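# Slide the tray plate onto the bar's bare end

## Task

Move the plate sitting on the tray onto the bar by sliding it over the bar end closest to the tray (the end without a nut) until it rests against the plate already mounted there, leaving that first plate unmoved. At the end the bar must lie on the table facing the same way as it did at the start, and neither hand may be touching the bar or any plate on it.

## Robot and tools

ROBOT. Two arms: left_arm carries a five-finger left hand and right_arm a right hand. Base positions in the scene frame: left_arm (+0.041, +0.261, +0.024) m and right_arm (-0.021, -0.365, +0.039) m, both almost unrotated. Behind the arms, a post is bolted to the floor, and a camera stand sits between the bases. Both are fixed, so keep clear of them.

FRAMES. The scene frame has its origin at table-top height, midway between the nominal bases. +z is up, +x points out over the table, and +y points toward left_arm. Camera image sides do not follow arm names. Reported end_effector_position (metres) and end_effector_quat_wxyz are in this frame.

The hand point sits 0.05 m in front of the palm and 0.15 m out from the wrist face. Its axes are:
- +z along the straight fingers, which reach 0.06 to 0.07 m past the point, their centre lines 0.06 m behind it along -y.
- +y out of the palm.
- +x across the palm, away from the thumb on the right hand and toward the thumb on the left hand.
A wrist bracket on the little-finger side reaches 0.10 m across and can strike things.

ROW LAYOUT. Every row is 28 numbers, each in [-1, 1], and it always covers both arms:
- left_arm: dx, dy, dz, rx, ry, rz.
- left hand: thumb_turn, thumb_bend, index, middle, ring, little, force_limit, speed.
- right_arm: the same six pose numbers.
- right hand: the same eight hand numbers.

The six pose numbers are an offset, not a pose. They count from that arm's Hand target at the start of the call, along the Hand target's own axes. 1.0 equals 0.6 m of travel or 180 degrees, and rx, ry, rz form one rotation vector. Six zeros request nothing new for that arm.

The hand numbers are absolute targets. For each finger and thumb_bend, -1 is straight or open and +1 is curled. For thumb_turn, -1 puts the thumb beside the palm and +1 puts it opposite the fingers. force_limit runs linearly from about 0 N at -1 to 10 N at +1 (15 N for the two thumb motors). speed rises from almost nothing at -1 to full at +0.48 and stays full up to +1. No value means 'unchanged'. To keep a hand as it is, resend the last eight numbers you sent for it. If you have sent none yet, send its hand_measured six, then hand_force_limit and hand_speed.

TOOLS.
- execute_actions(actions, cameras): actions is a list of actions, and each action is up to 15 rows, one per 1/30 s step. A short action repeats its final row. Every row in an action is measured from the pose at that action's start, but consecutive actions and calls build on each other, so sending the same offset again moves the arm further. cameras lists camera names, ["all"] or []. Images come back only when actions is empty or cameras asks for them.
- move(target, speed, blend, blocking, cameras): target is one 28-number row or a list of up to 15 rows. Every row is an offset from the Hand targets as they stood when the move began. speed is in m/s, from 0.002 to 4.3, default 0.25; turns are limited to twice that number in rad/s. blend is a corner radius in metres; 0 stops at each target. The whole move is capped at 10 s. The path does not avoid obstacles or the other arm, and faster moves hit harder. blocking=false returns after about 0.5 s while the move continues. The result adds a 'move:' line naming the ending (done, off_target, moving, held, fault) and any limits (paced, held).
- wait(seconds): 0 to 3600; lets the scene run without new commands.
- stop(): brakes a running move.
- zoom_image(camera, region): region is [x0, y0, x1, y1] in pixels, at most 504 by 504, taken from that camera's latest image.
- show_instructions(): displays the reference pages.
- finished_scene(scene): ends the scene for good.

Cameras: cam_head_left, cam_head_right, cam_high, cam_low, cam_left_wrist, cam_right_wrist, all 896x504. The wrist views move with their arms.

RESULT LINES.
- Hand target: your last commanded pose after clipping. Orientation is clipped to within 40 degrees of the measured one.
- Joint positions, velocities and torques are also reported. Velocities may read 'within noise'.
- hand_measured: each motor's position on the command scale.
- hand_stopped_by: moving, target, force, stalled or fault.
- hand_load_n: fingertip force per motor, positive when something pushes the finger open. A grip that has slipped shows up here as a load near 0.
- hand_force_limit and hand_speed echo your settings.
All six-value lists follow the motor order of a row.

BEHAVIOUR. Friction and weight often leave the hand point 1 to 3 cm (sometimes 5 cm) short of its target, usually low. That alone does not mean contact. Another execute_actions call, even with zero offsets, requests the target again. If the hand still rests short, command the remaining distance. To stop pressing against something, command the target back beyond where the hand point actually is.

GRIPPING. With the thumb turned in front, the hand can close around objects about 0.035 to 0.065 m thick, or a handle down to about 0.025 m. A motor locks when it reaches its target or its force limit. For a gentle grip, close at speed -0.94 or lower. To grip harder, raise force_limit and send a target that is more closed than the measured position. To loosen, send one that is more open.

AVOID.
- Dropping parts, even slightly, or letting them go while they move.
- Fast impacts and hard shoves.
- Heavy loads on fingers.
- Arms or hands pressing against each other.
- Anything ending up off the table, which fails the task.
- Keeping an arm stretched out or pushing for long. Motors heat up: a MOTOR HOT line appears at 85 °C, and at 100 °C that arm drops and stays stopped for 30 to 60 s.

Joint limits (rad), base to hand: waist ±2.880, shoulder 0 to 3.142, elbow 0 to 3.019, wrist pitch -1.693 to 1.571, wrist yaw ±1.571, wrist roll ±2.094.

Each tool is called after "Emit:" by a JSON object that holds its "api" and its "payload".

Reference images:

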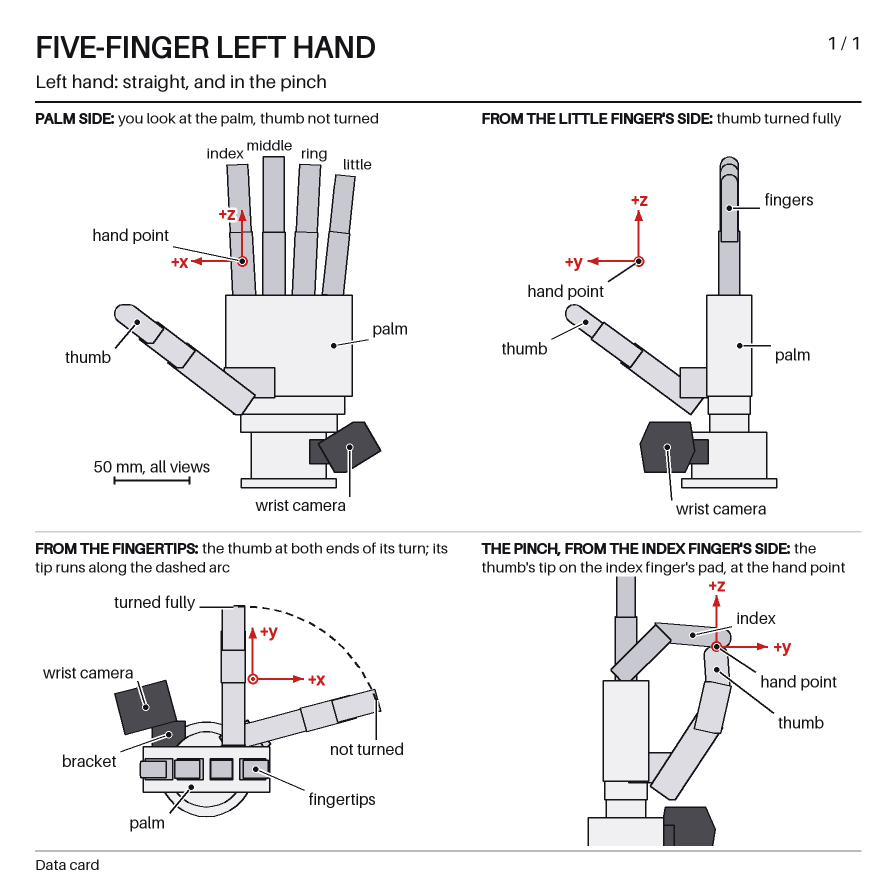

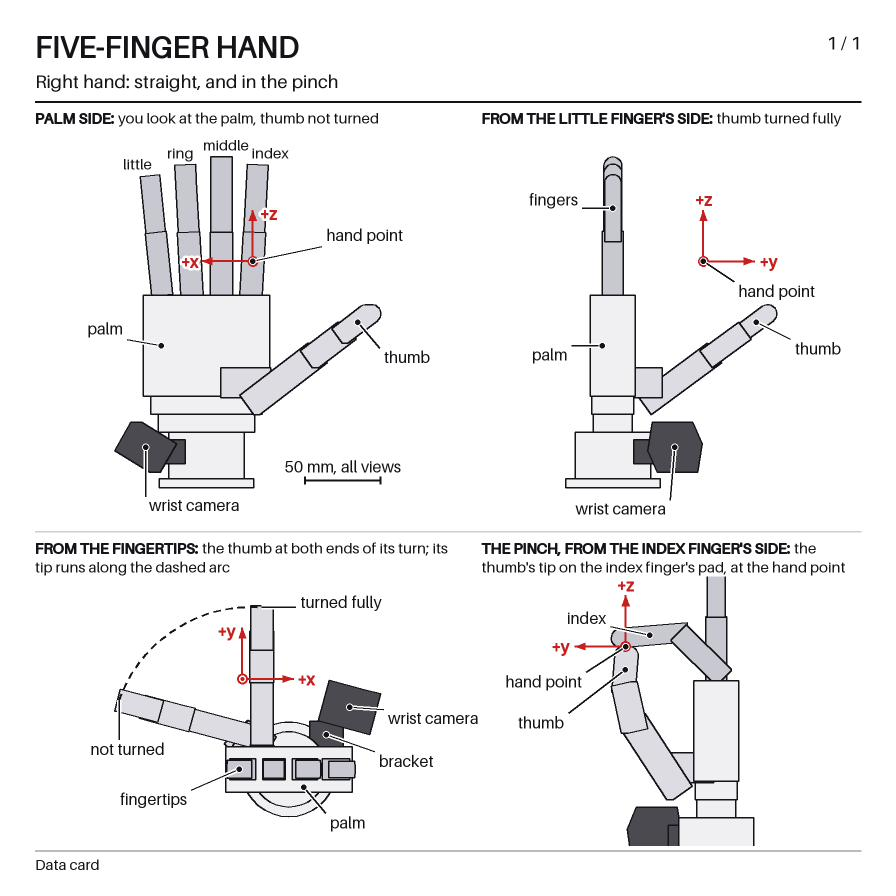

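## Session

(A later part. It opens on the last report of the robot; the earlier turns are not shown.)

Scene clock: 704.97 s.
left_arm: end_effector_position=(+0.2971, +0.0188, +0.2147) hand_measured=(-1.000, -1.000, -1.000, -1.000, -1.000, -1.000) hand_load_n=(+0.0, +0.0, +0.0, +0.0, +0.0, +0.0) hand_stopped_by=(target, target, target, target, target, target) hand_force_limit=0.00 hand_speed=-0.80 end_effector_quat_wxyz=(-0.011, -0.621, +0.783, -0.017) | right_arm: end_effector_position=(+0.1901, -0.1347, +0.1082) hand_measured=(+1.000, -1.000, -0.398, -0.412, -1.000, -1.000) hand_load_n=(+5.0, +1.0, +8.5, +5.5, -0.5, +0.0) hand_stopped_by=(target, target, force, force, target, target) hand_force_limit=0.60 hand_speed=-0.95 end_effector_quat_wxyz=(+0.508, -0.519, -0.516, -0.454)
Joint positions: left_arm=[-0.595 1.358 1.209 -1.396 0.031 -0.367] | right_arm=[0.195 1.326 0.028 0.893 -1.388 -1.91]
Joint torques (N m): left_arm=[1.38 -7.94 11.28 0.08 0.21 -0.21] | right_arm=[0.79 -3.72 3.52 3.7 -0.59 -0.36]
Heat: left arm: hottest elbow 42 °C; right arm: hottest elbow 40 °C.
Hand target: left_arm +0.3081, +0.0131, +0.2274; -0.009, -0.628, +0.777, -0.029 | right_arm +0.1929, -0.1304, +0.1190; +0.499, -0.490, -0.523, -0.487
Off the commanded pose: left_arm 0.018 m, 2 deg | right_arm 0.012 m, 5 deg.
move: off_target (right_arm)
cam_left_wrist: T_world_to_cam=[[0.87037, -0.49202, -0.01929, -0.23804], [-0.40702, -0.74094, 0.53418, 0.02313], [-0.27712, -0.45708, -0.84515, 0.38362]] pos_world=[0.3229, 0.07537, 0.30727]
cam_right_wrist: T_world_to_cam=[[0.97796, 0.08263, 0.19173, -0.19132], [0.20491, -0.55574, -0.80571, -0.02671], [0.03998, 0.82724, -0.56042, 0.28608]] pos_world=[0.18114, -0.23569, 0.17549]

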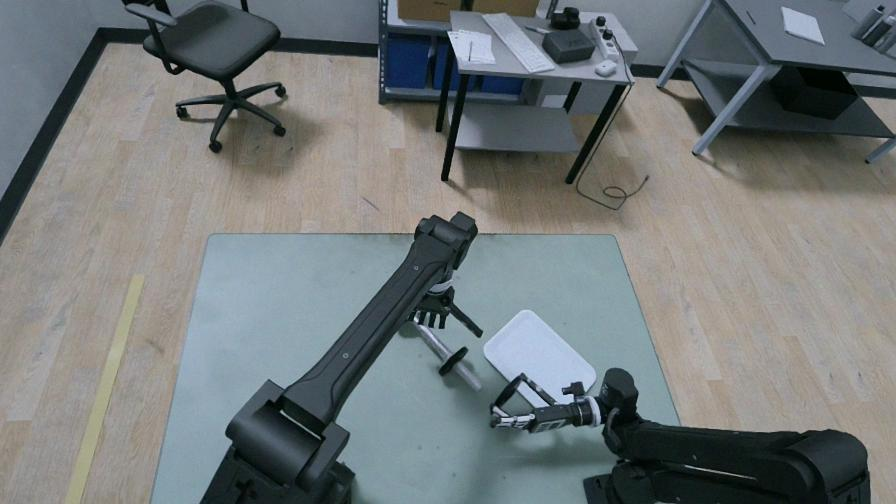

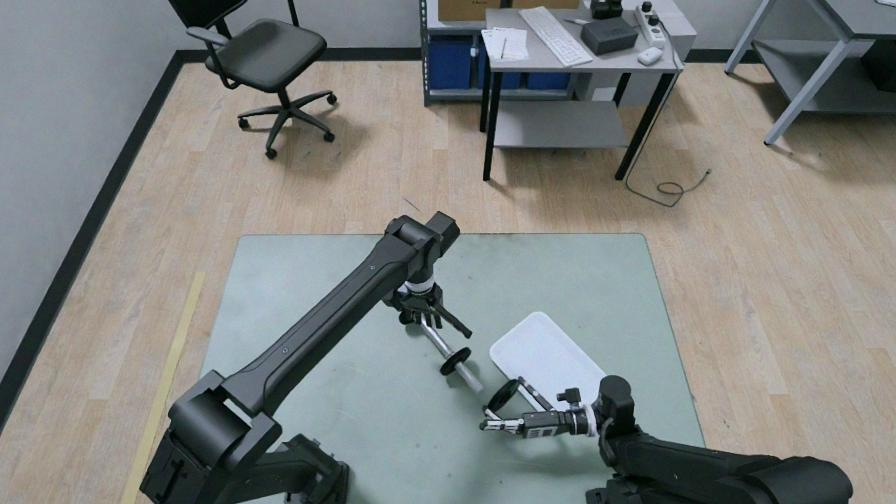

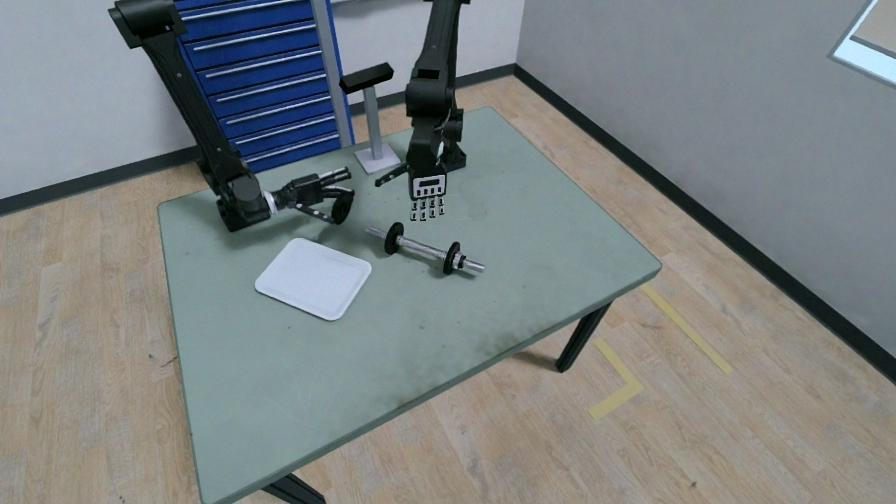

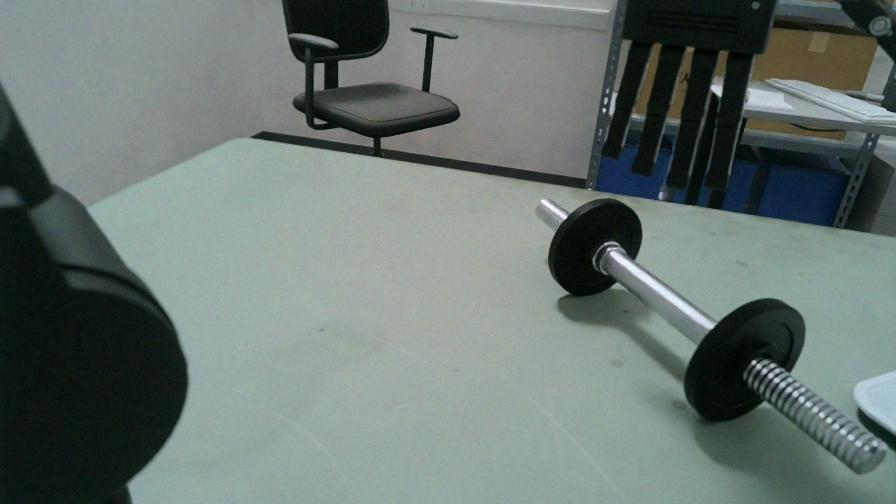

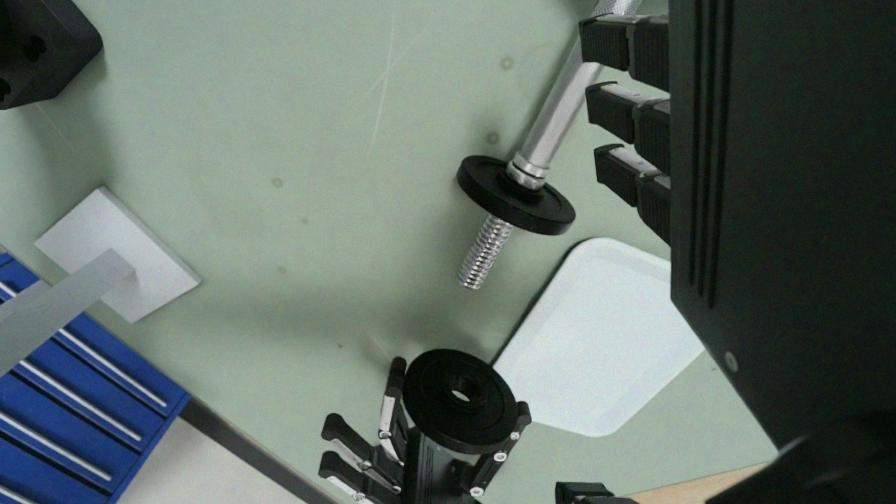

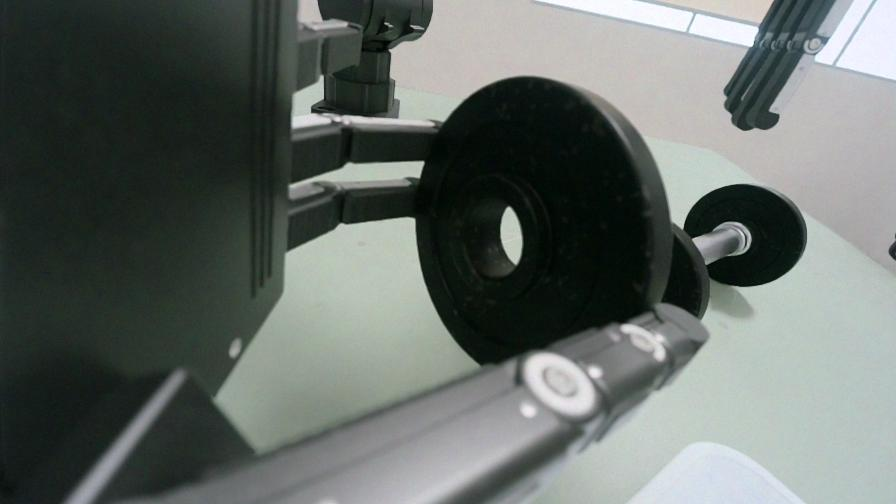

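Emit:
{"api": "move", "payload": {"target": [0,0,0,0,0,0,-1,-1,-1,-1,-1,-1,0,-0.8, -0.0658,0,0.0302,0,0.0173,-0.0231,1,-1,-0.2,-0.2,-1,-1,0.6,-0.95], "speed": 0.06, "cameras": ["all"]}}

Emit:
{"api": "zoom_image", "payload": {"camera": "cam_left_wrist", "region": [400, 240, 580, 460]}}

Emit:
{"api": "zoom_image", "payload": {"camera": "cam_head_left", "region": [430, 330, 560, 440]}}

Emit:
{"api": "zoom_image", "payload": {"camera": "cam_head_right", "region": [430, 330, 560, 440]}}

Emit:
{"api": "zoom_image", "payload": {"camera": "cam_high", "region": [250, 150, 420, 280]}}

Scene clock: 758.83 s.
left_arm: end_effector_position=(+0.2971, +0.0188, +0.2147) hand_measured=(-1.000, -1.000, -1.000, -1.000, -1.000, -1.000) hand_load_n=(+0.0, +0.0, +0.0, +0.0, +0.0, +0.0) hand_stopped_by=(target, target, target, target, target, target) hand_force_limit=0.00 hand_speed=-0.80 end_effector_quat_wxyz=(-0.011, -0.621, +0.783, -0.017) | right_arm: end_effector_position=(+0.1883, -0.1186, +0.0675) hand_measured=(+1.000, -1.000, -0.398, -0.412, -1.000, -1.000) hand_load_n=(+5.0, +1.5, +8.5, +5.5, +0.0, +0.0) hand_stopped_by=(target, target, force, force, target, target) hand_force_limit=0.60 hand_speed=-0.95 end_effector_quat_wxyz=(+0.502, -0.496, -0.540, -0.459)
Joint positions: left_arm=[-0.595 1.358 1.209 -1.396 0.031 -0.367] | right_arm=[0.272 1.908 0.052 1.513 -1.348 -1.905]
Joint torques (N m): left_arm=[1.38 -7.94 11.28 0.08 0.21 -0.21] | right_arm=[0.67 -6.95 -0.39 3.85 -0.48 -0.37]
Heat: left arm: hottest elbow 42 °C; right arm: hottest elbow 34 °C.
Hand target: left_arm +0.3081, +0.0131, +0.2274; -0.009, -0.628, +0.777, -0.029 | right_arm +0.1929, -0.1133, +0.0791; +0.495, -0.457, -0.527, -0.518
Off the commanded pose: left_arm 0.018 m, 2 deg | right_arm 0.014 m, 8 deg.
joint sent to its limit (right arm) — joint 4 (wrist pitch), upper limit. The joint targets are off in orientation, not in position.
move: off_target (right_arm)
cam_left_wrist: T_world_to_cam=[[0.87037, -0.49202, -0.01929, -0.23804], [-0.40702, -0.74094, 0.53418, 0.02313], [-0.27712, -0.45708, -0.84515, 0.38362]] pos_world=[0.3229, 0.07537, 0.30727]
cam_right_wrist: T_world_to_cam=[[0.96135, 0.11987, 0.24788, -0.17941], [0.27238, -0.54568, -0.79249, -0.0626], [0.04027, 0.82937, -0.55724, 0.25008]] pos_world=[0.17945, -0.22007, 0.13422]

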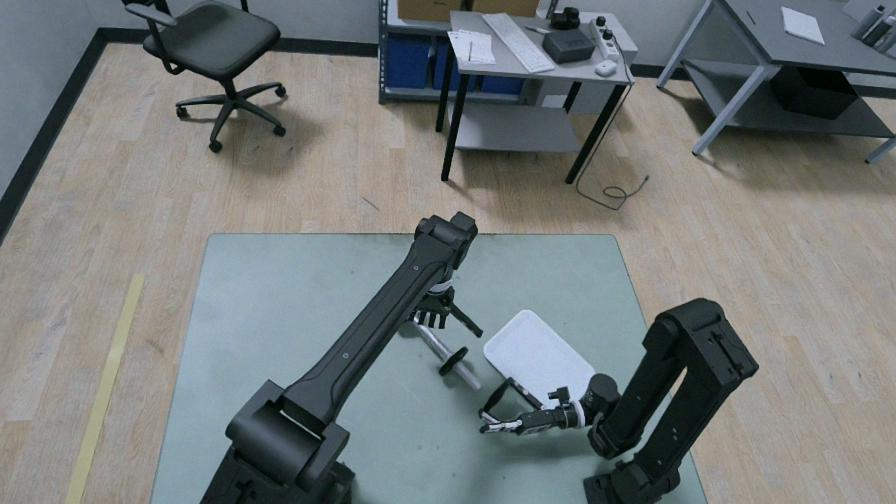

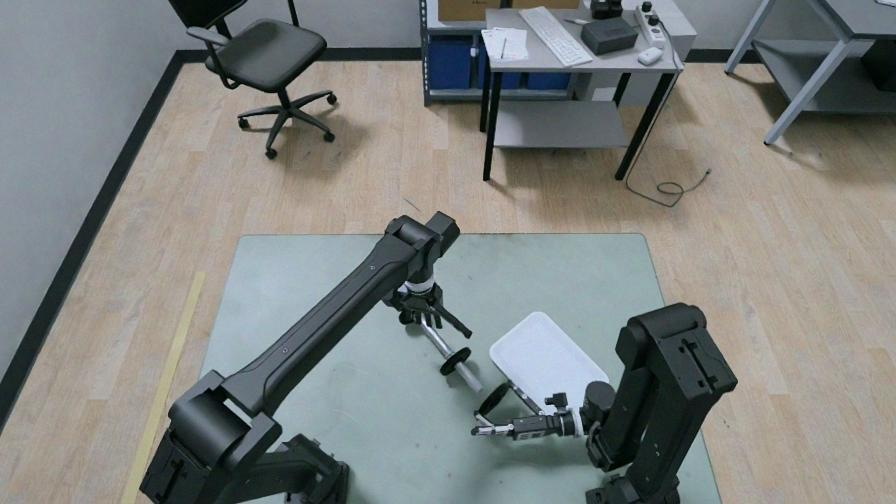

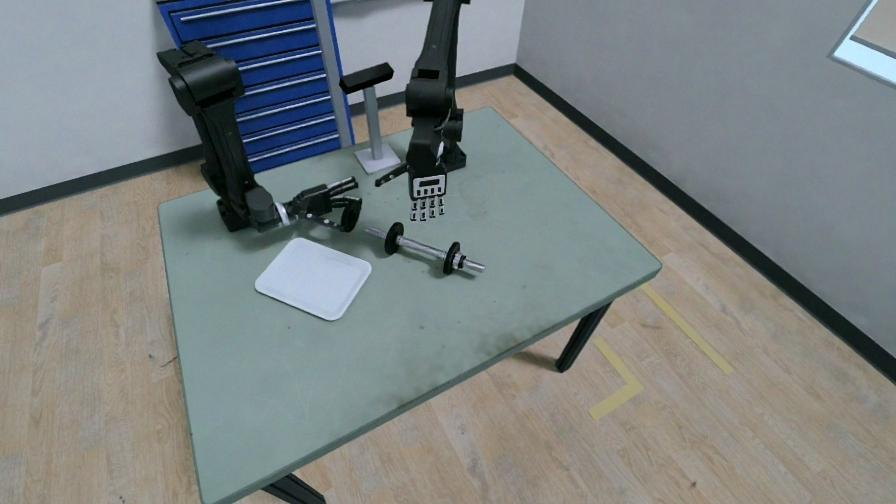

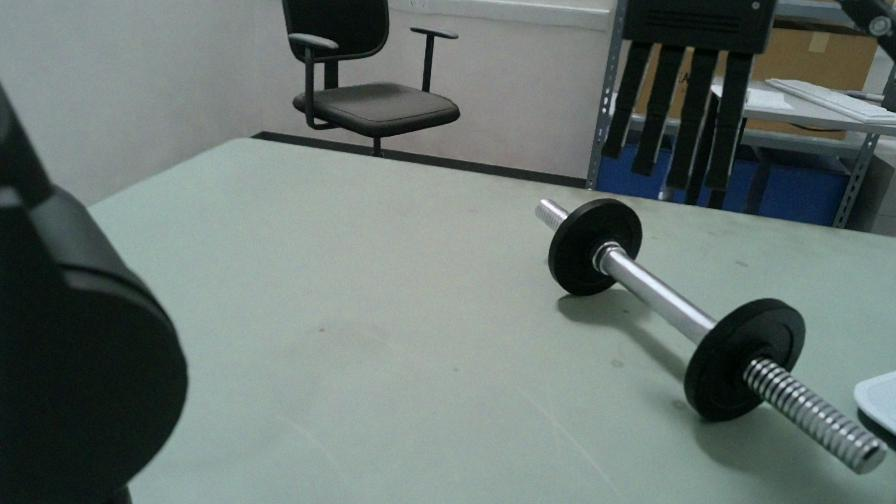

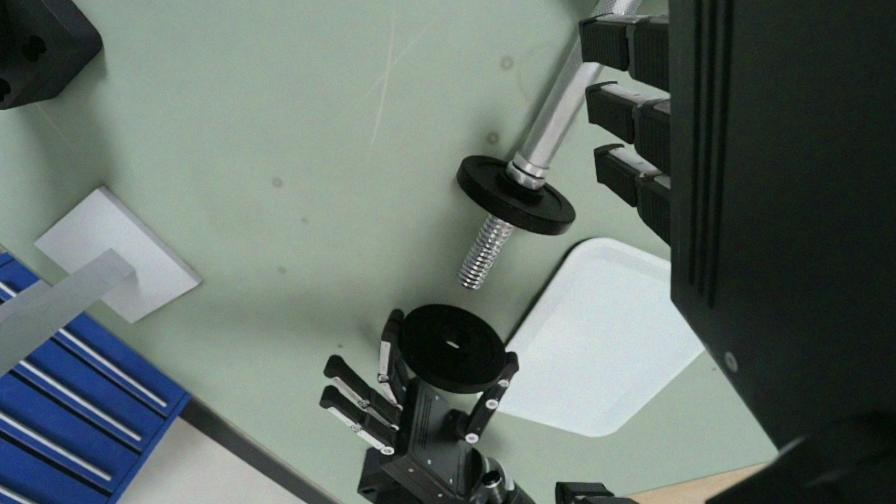

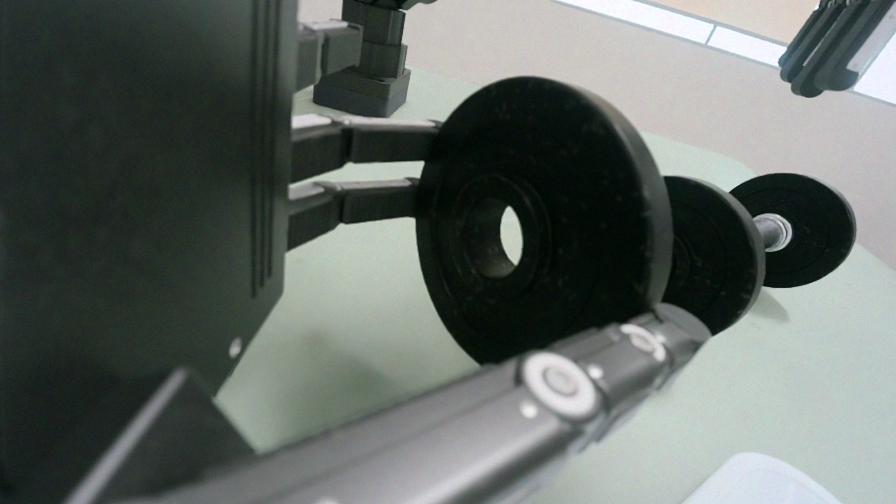

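Scaled by 2.291.

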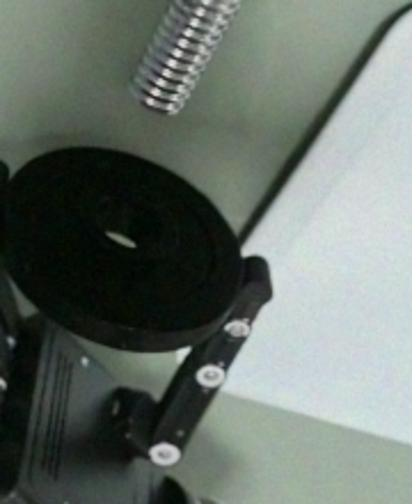

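Scaled by 3.877.

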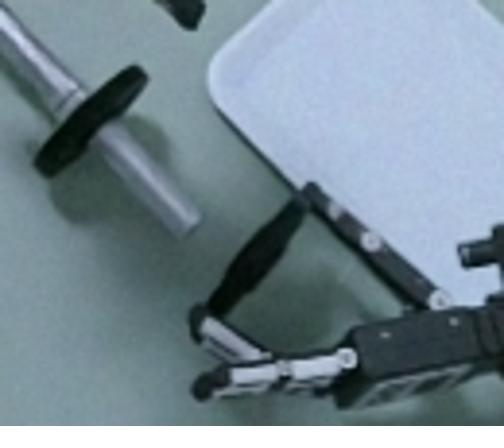

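Scaled by 3.877.

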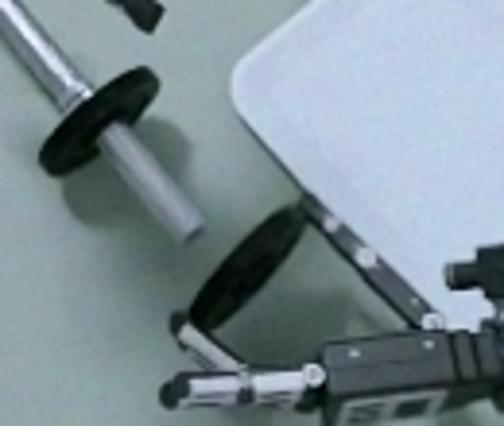

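Scaled by 2.965.

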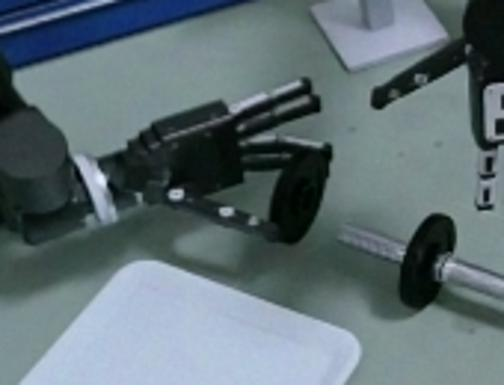

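Emit:
{"api": "move", "payload": {"target": [0,0,0,0,0,0,-1,-1,-1,-1,-1,-1,0,-0.8, -0.017,0.03,0.0303,-0.0205,-0.0019,-0.0006,1,-1,-0.2,-0.2,-1,-1,0.6,-0.95], "speed": 0.05, "cameras": ["all"]}}

Emit:
{"api": "zoom_image", "payload": {"camera": "cam_left_wrist", "region": [400, 200, 560, 400]}}

Emit:
{"api": "zoom_image", "payload": {"camera": "cam_head_left", "region": [430, 340, 530, 420]}}

Emit:
{"api": "zoom_image", "payload": {"camera": "cam_head_right", "region": [430, 340, 530, 420]}}

Emit:
{"api": "zoom_image", "payload": {"camera": "cam_high", "region": [310, 180, 420, 270]}}

Scene clock: 835.83 s.
left_arm: end_effector_position=(+0.2971, +0.0188, +0.2147) hand_measured=(-1.000, -1.000, -1.000, -1.000, -1.000, -1.000) hand_load_n=(+0.0, +0.0, +0.0, +0.0, +0.0, +0.0) hand_stopped_by=(target, target, target, target, target, target) hand_force_limit=0.00 hand_speed=-0.80 end_effector_quat_wxyz=(-0.011, -0.621, +0.783, -0.017) | right_arm: end_effector_position=(+0.2049, -0.1007, +0.0574) hand_measured=(+1.000, -1.000, -0.398, -0.412, -1.000, -1.000) hand_load_n=(+5.0, +1.0, +8.5, +5.5, +0.0, +0.0) hand_stopped_by=(target, target, force, force, target, target) hand_force_limit=0.60 hand_speed=-0.95 end_effector_quat_wxyz=(-0.480, +0.523, +0.534, +0.460)
Joint positions: left_arm=[-0.595 1.358 1.209 -1.396 0.031 -0.367] | right_arm=[0.379 1.911 0.087 1.513 -1.182 -1.848]
Joint torques (N m): left_arm=[1.32 -8 11.3 0.05 0.21 -0.21] | right_arm=[0.56 -7.3 0.25 3.97 -0.38 -0.41]
Heat: left arm: hottest elbow 43 °C; right arm: hottest shoulder 32 °C.
Hand target: left_arm +0.3081, +0.0131, +0.2274; -0.009, -0.628, +0.777, -0.029 | right_arm +0.2110, -0.0941, +0.0711; -0.478, +0.474, +0.512, +0.534
Off the commanded pose: left_arm 0.018 m, 2 deg | right_arm 0.016 m, 10 deg.
joint sent to its limit (right arm) — joint 4 (wrist pitch), upper limit. The joint targets are off in orientation, not in position.
move: off_target (right_arm)
cam_left_wrist: T_world_to_cam=[[0.87037, -0.49202, -0.01929, -0.23804], [-0.40702, -0.74094, 0.53418, 0.02313], [-0.27712, -0.45708, -0.84515, 0.38362]] pos_world=[0.3229, 0.07537, 0.30727]
cam_right_wrist: T_world_to_cam=[[0.96863, 0.07626, 0.23653, -0.20023], [0.23478, -0.59291, -0.77029, -0.06363], [0.08149, 0.80165, -0.59221, 0.21965]] pos_world=[0.19099, -0.19854, 0.12842]

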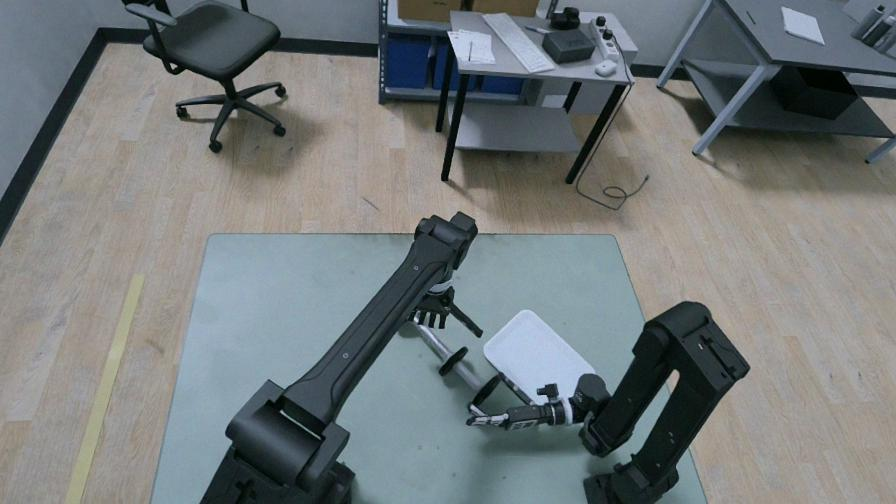

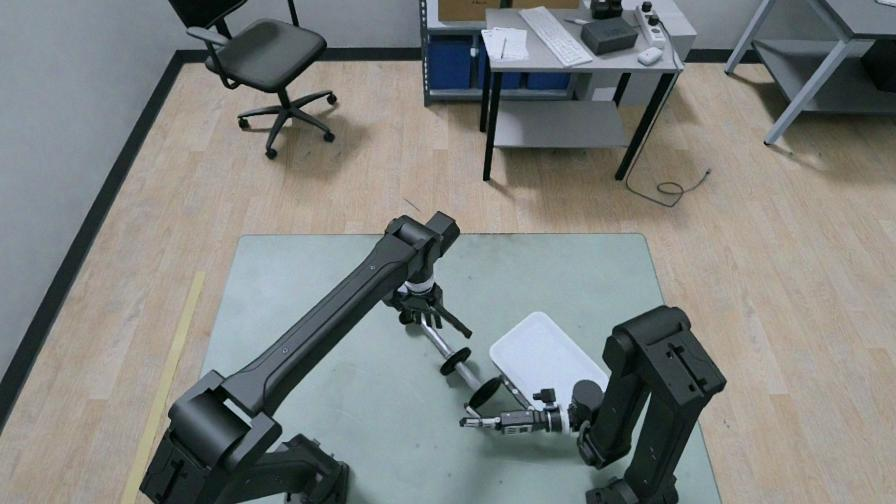

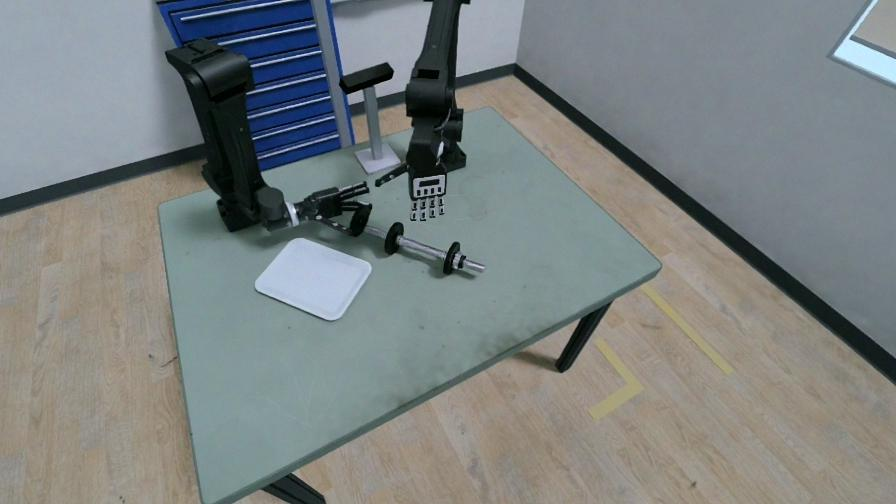

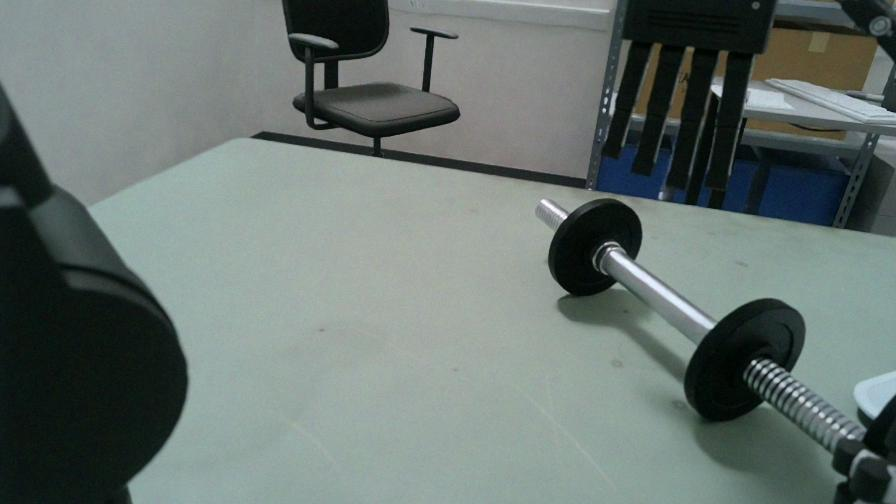

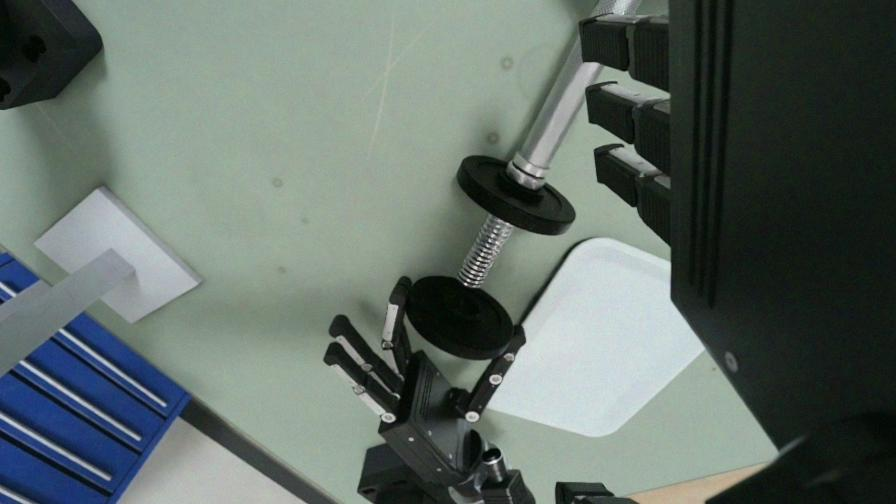

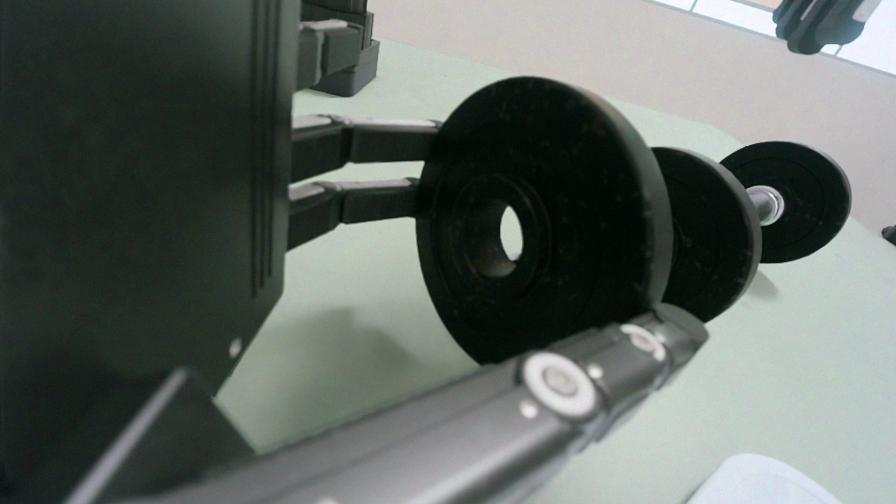

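Scaled by 2.520.

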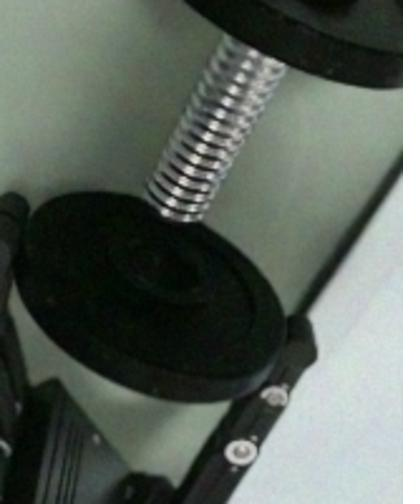

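Scaled by 5.040.

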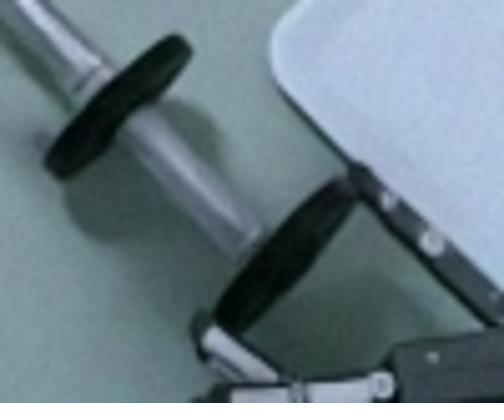

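Scaled by 5.040.

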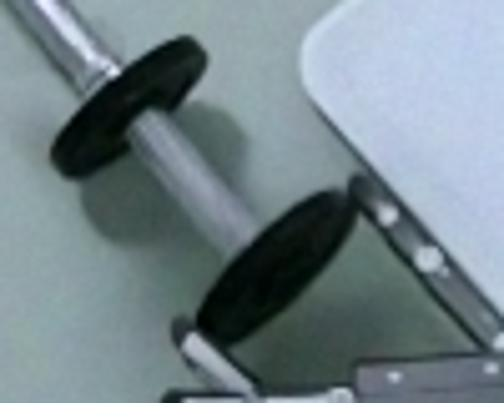

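Scaled by 4.582.

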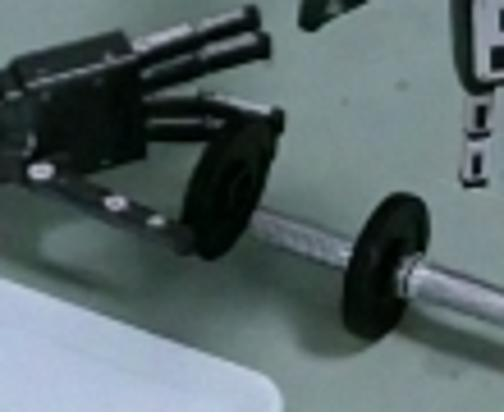

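Emit:
{"api": "move", "payload": {"target": [0,0,0,0,0,0,-1,-1,-1,-1,-1,-1,0,-0.8, -0.0358,-0.0102,-0.0012,0,-0.0267,-0.02,1,-1,-0.2,-0.2,-1,-1,0.6,-0.95], "speed": 0.04, "cameras": ["all"]}}

Emit:
{"api": "zoom_image", "payload": {"camera": "cam_left_wrist", "region": [400, 200, 560, 400]}}

Emit:
{"api": "zoom_image", "payload": {"camera": "cam_head_left", "region": [430, 340, 530, 420]}}

Emit:
{"api": "zoom_image", "payload": {"camera": "cam_head_right", "region": [430, 340, 530, 420]}}

Emit:
{"api": "zoom_image", "payload": {"camera": "cam_high", "region": [310, 180, 420, 270]}}

Emit:
{"api": "zoom_image", "payload": {"camera": "cam_low", "region": [760, 360, 896, 504]}}

Scene clock: 920.93 s.
left_arm: end_effector_position=(+0.2971, +0.0188, +0.2147) hand_measured=(-1.000, -1.000, -1.000, -1.000, -1.000, -1.000) hand_load_n=(+0.0, +0.0, +0.0, +0.0, +0.0, +0.0) hand_stopped_by=(target, target, target, target, target, target) hand_force_limit=0.00 hand_speed=-0.80 end_effector_quat_wxyz=(-0.011, -0.621, +0.783, -0.017) | right_arm: end_effector_position=(+0.2006, -0.1013, +0.0344) hand_measured=(+1.000, -1.000, -0.398, -0.412, -1.000, -1.000) hand_load_n=(+5.0, +1.5, +8.5, +5.5, +0.0, +0.0) hand_stopped_by=(target, target, force, force, target, target) hand_force_limit=0.60 hand_speed=-0.95 end_effector_quat_wxyz=(-0.452, +0.526, +0.556, +0.459)
Joint positions: left_arm=[-0.595 1.358 1.209 -1.396 0.031 -0.367] | right_arm=[0.41 2.006 0.087 1.513 -1.123 -1.976]
Joint torques (N m): left_arm=[1.55 -7.82 11.3 0.06 0.21 -0.22] | right_arm=[0.85 -7.53 -0.57 3.99 -0.57 -0.51]
Heat: left arm: hottest elbow 43 °C; right arm: hottest shoulder 32 °C.
Hand target: left_arm +0.3081, +0.0131, +0.2274; -0.009, -0.628, +0.777, -0.029 | right_arm +0.2069, -0.0941, +0.0491; -0.439, +0.480, +0.546, +0.528
Off the commanded pose: left_arm 0.018 m, 2 deg | right_arm 0.018 m, 10 deg.
joint sent to its limit (right arm) — joint 4 (wrist pitch), upper limit. The joint targets are off in orientation, not in position.
move: off_target (right_arm)
cam_left_wrist: T_world_to_cam=[[0.87037, -0.49202, -0.01929, -0.23804], [-0.40702, -0.74094, 0.53418, 0.02313], [-0.27712, -0.45708, -0.84515, 0.38362]] pos_world=[0.3229, 0.07537, 0.30727]
cam_right_wrist: T_world_to_cam=[[0.95676, 0.085, 0.27819, -0.18875], [0.26719, -0.63491, -0.72491, -0.09312], [0.11501, 0.76789, -0.63017, 0.19804]] pos_world=[0.18269, -0.19515, 0.1098]

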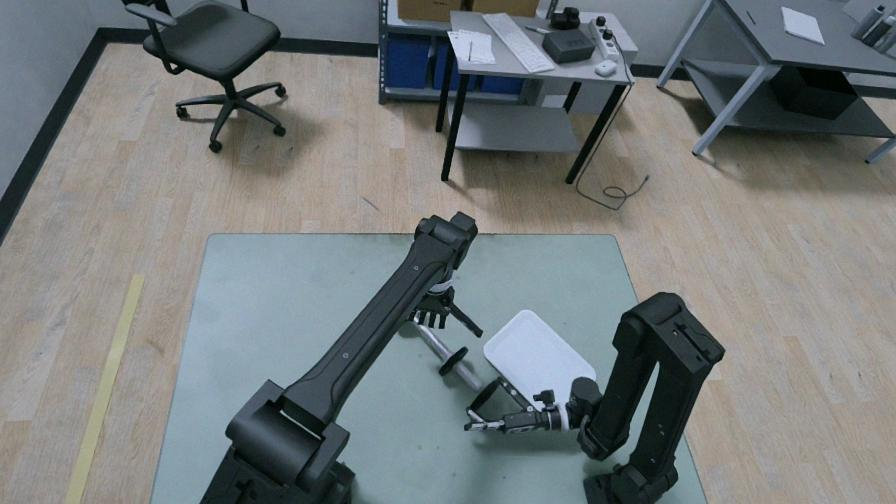

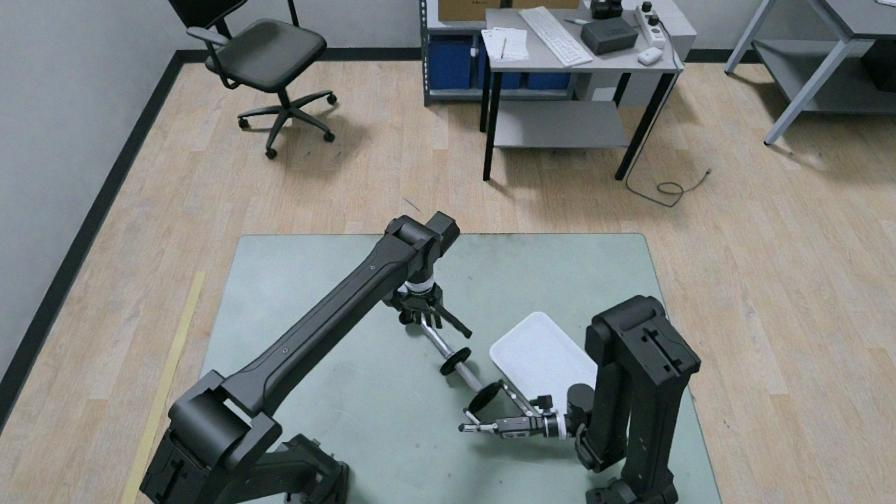

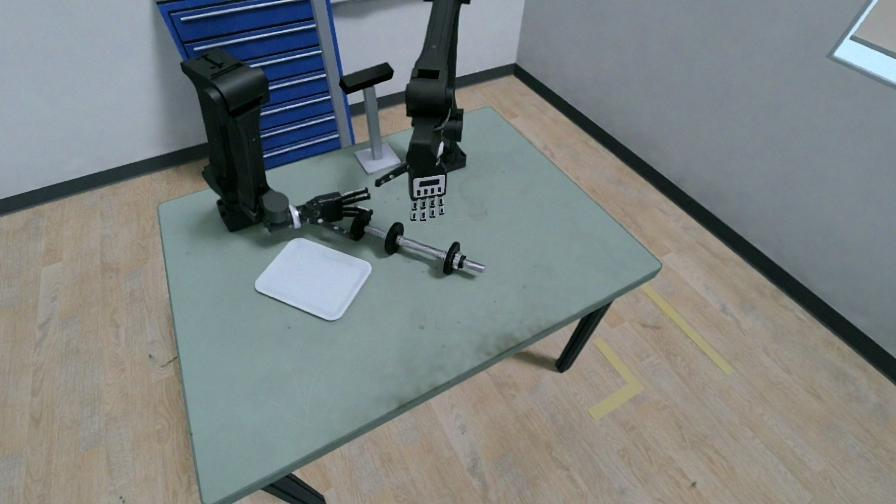

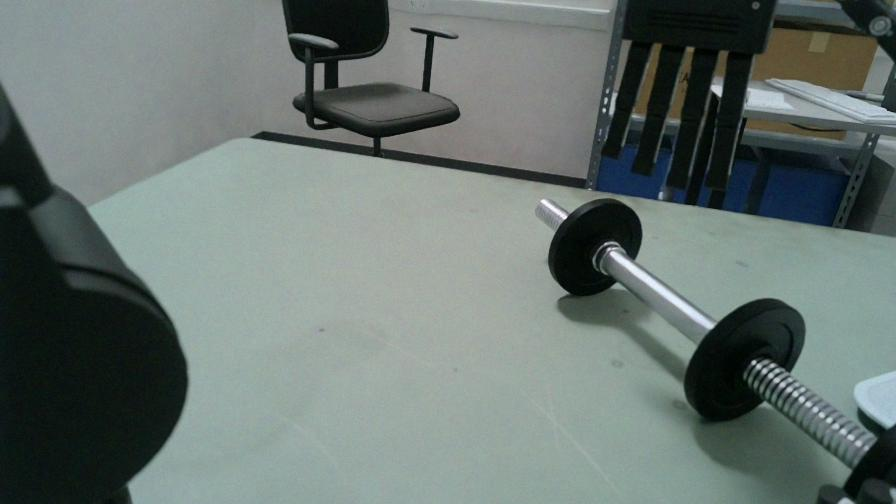

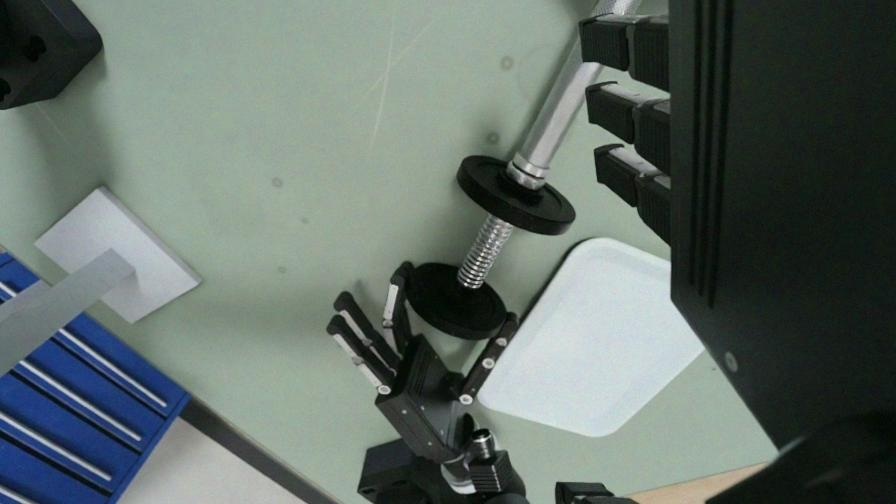

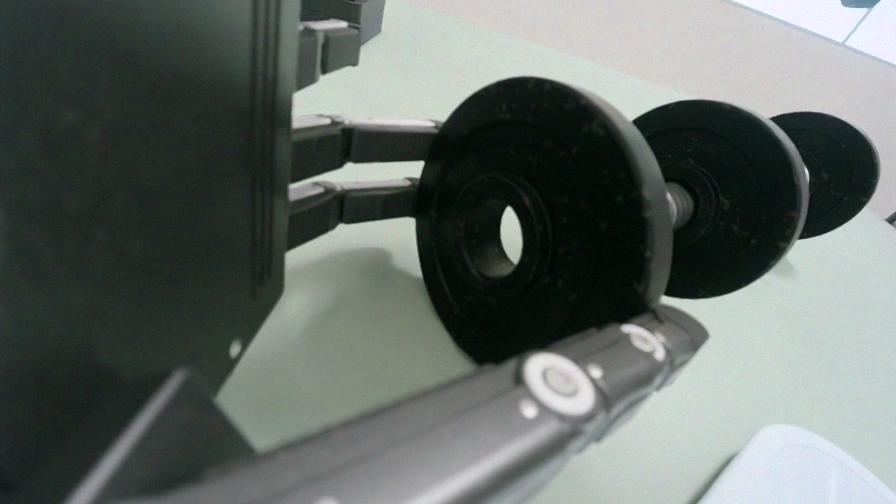

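Scaled by 2.520.

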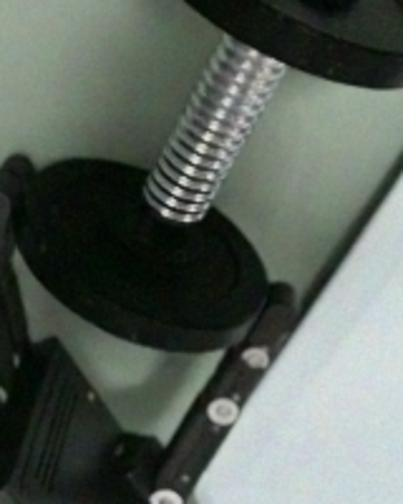

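Scaled by 5.040.

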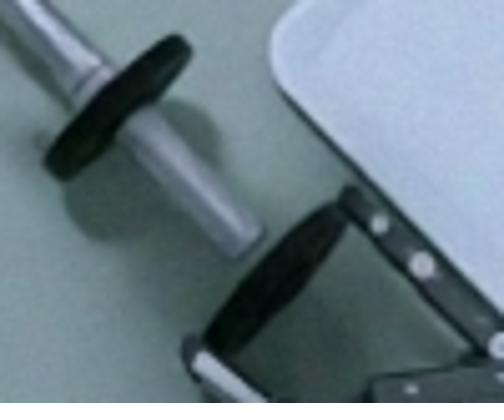

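Scaled by 5.040.

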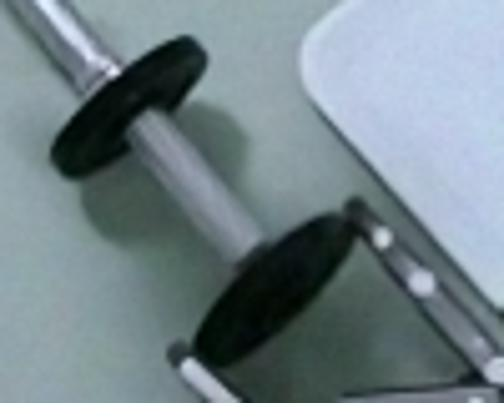

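Scaled by 4.582.

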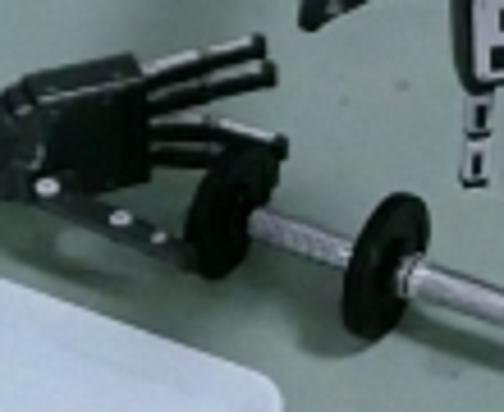

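Scaled by 3.500.

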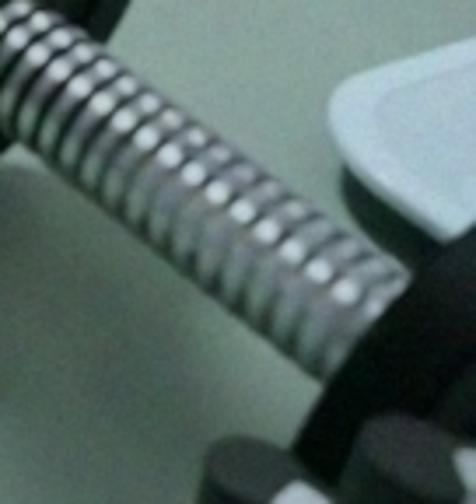

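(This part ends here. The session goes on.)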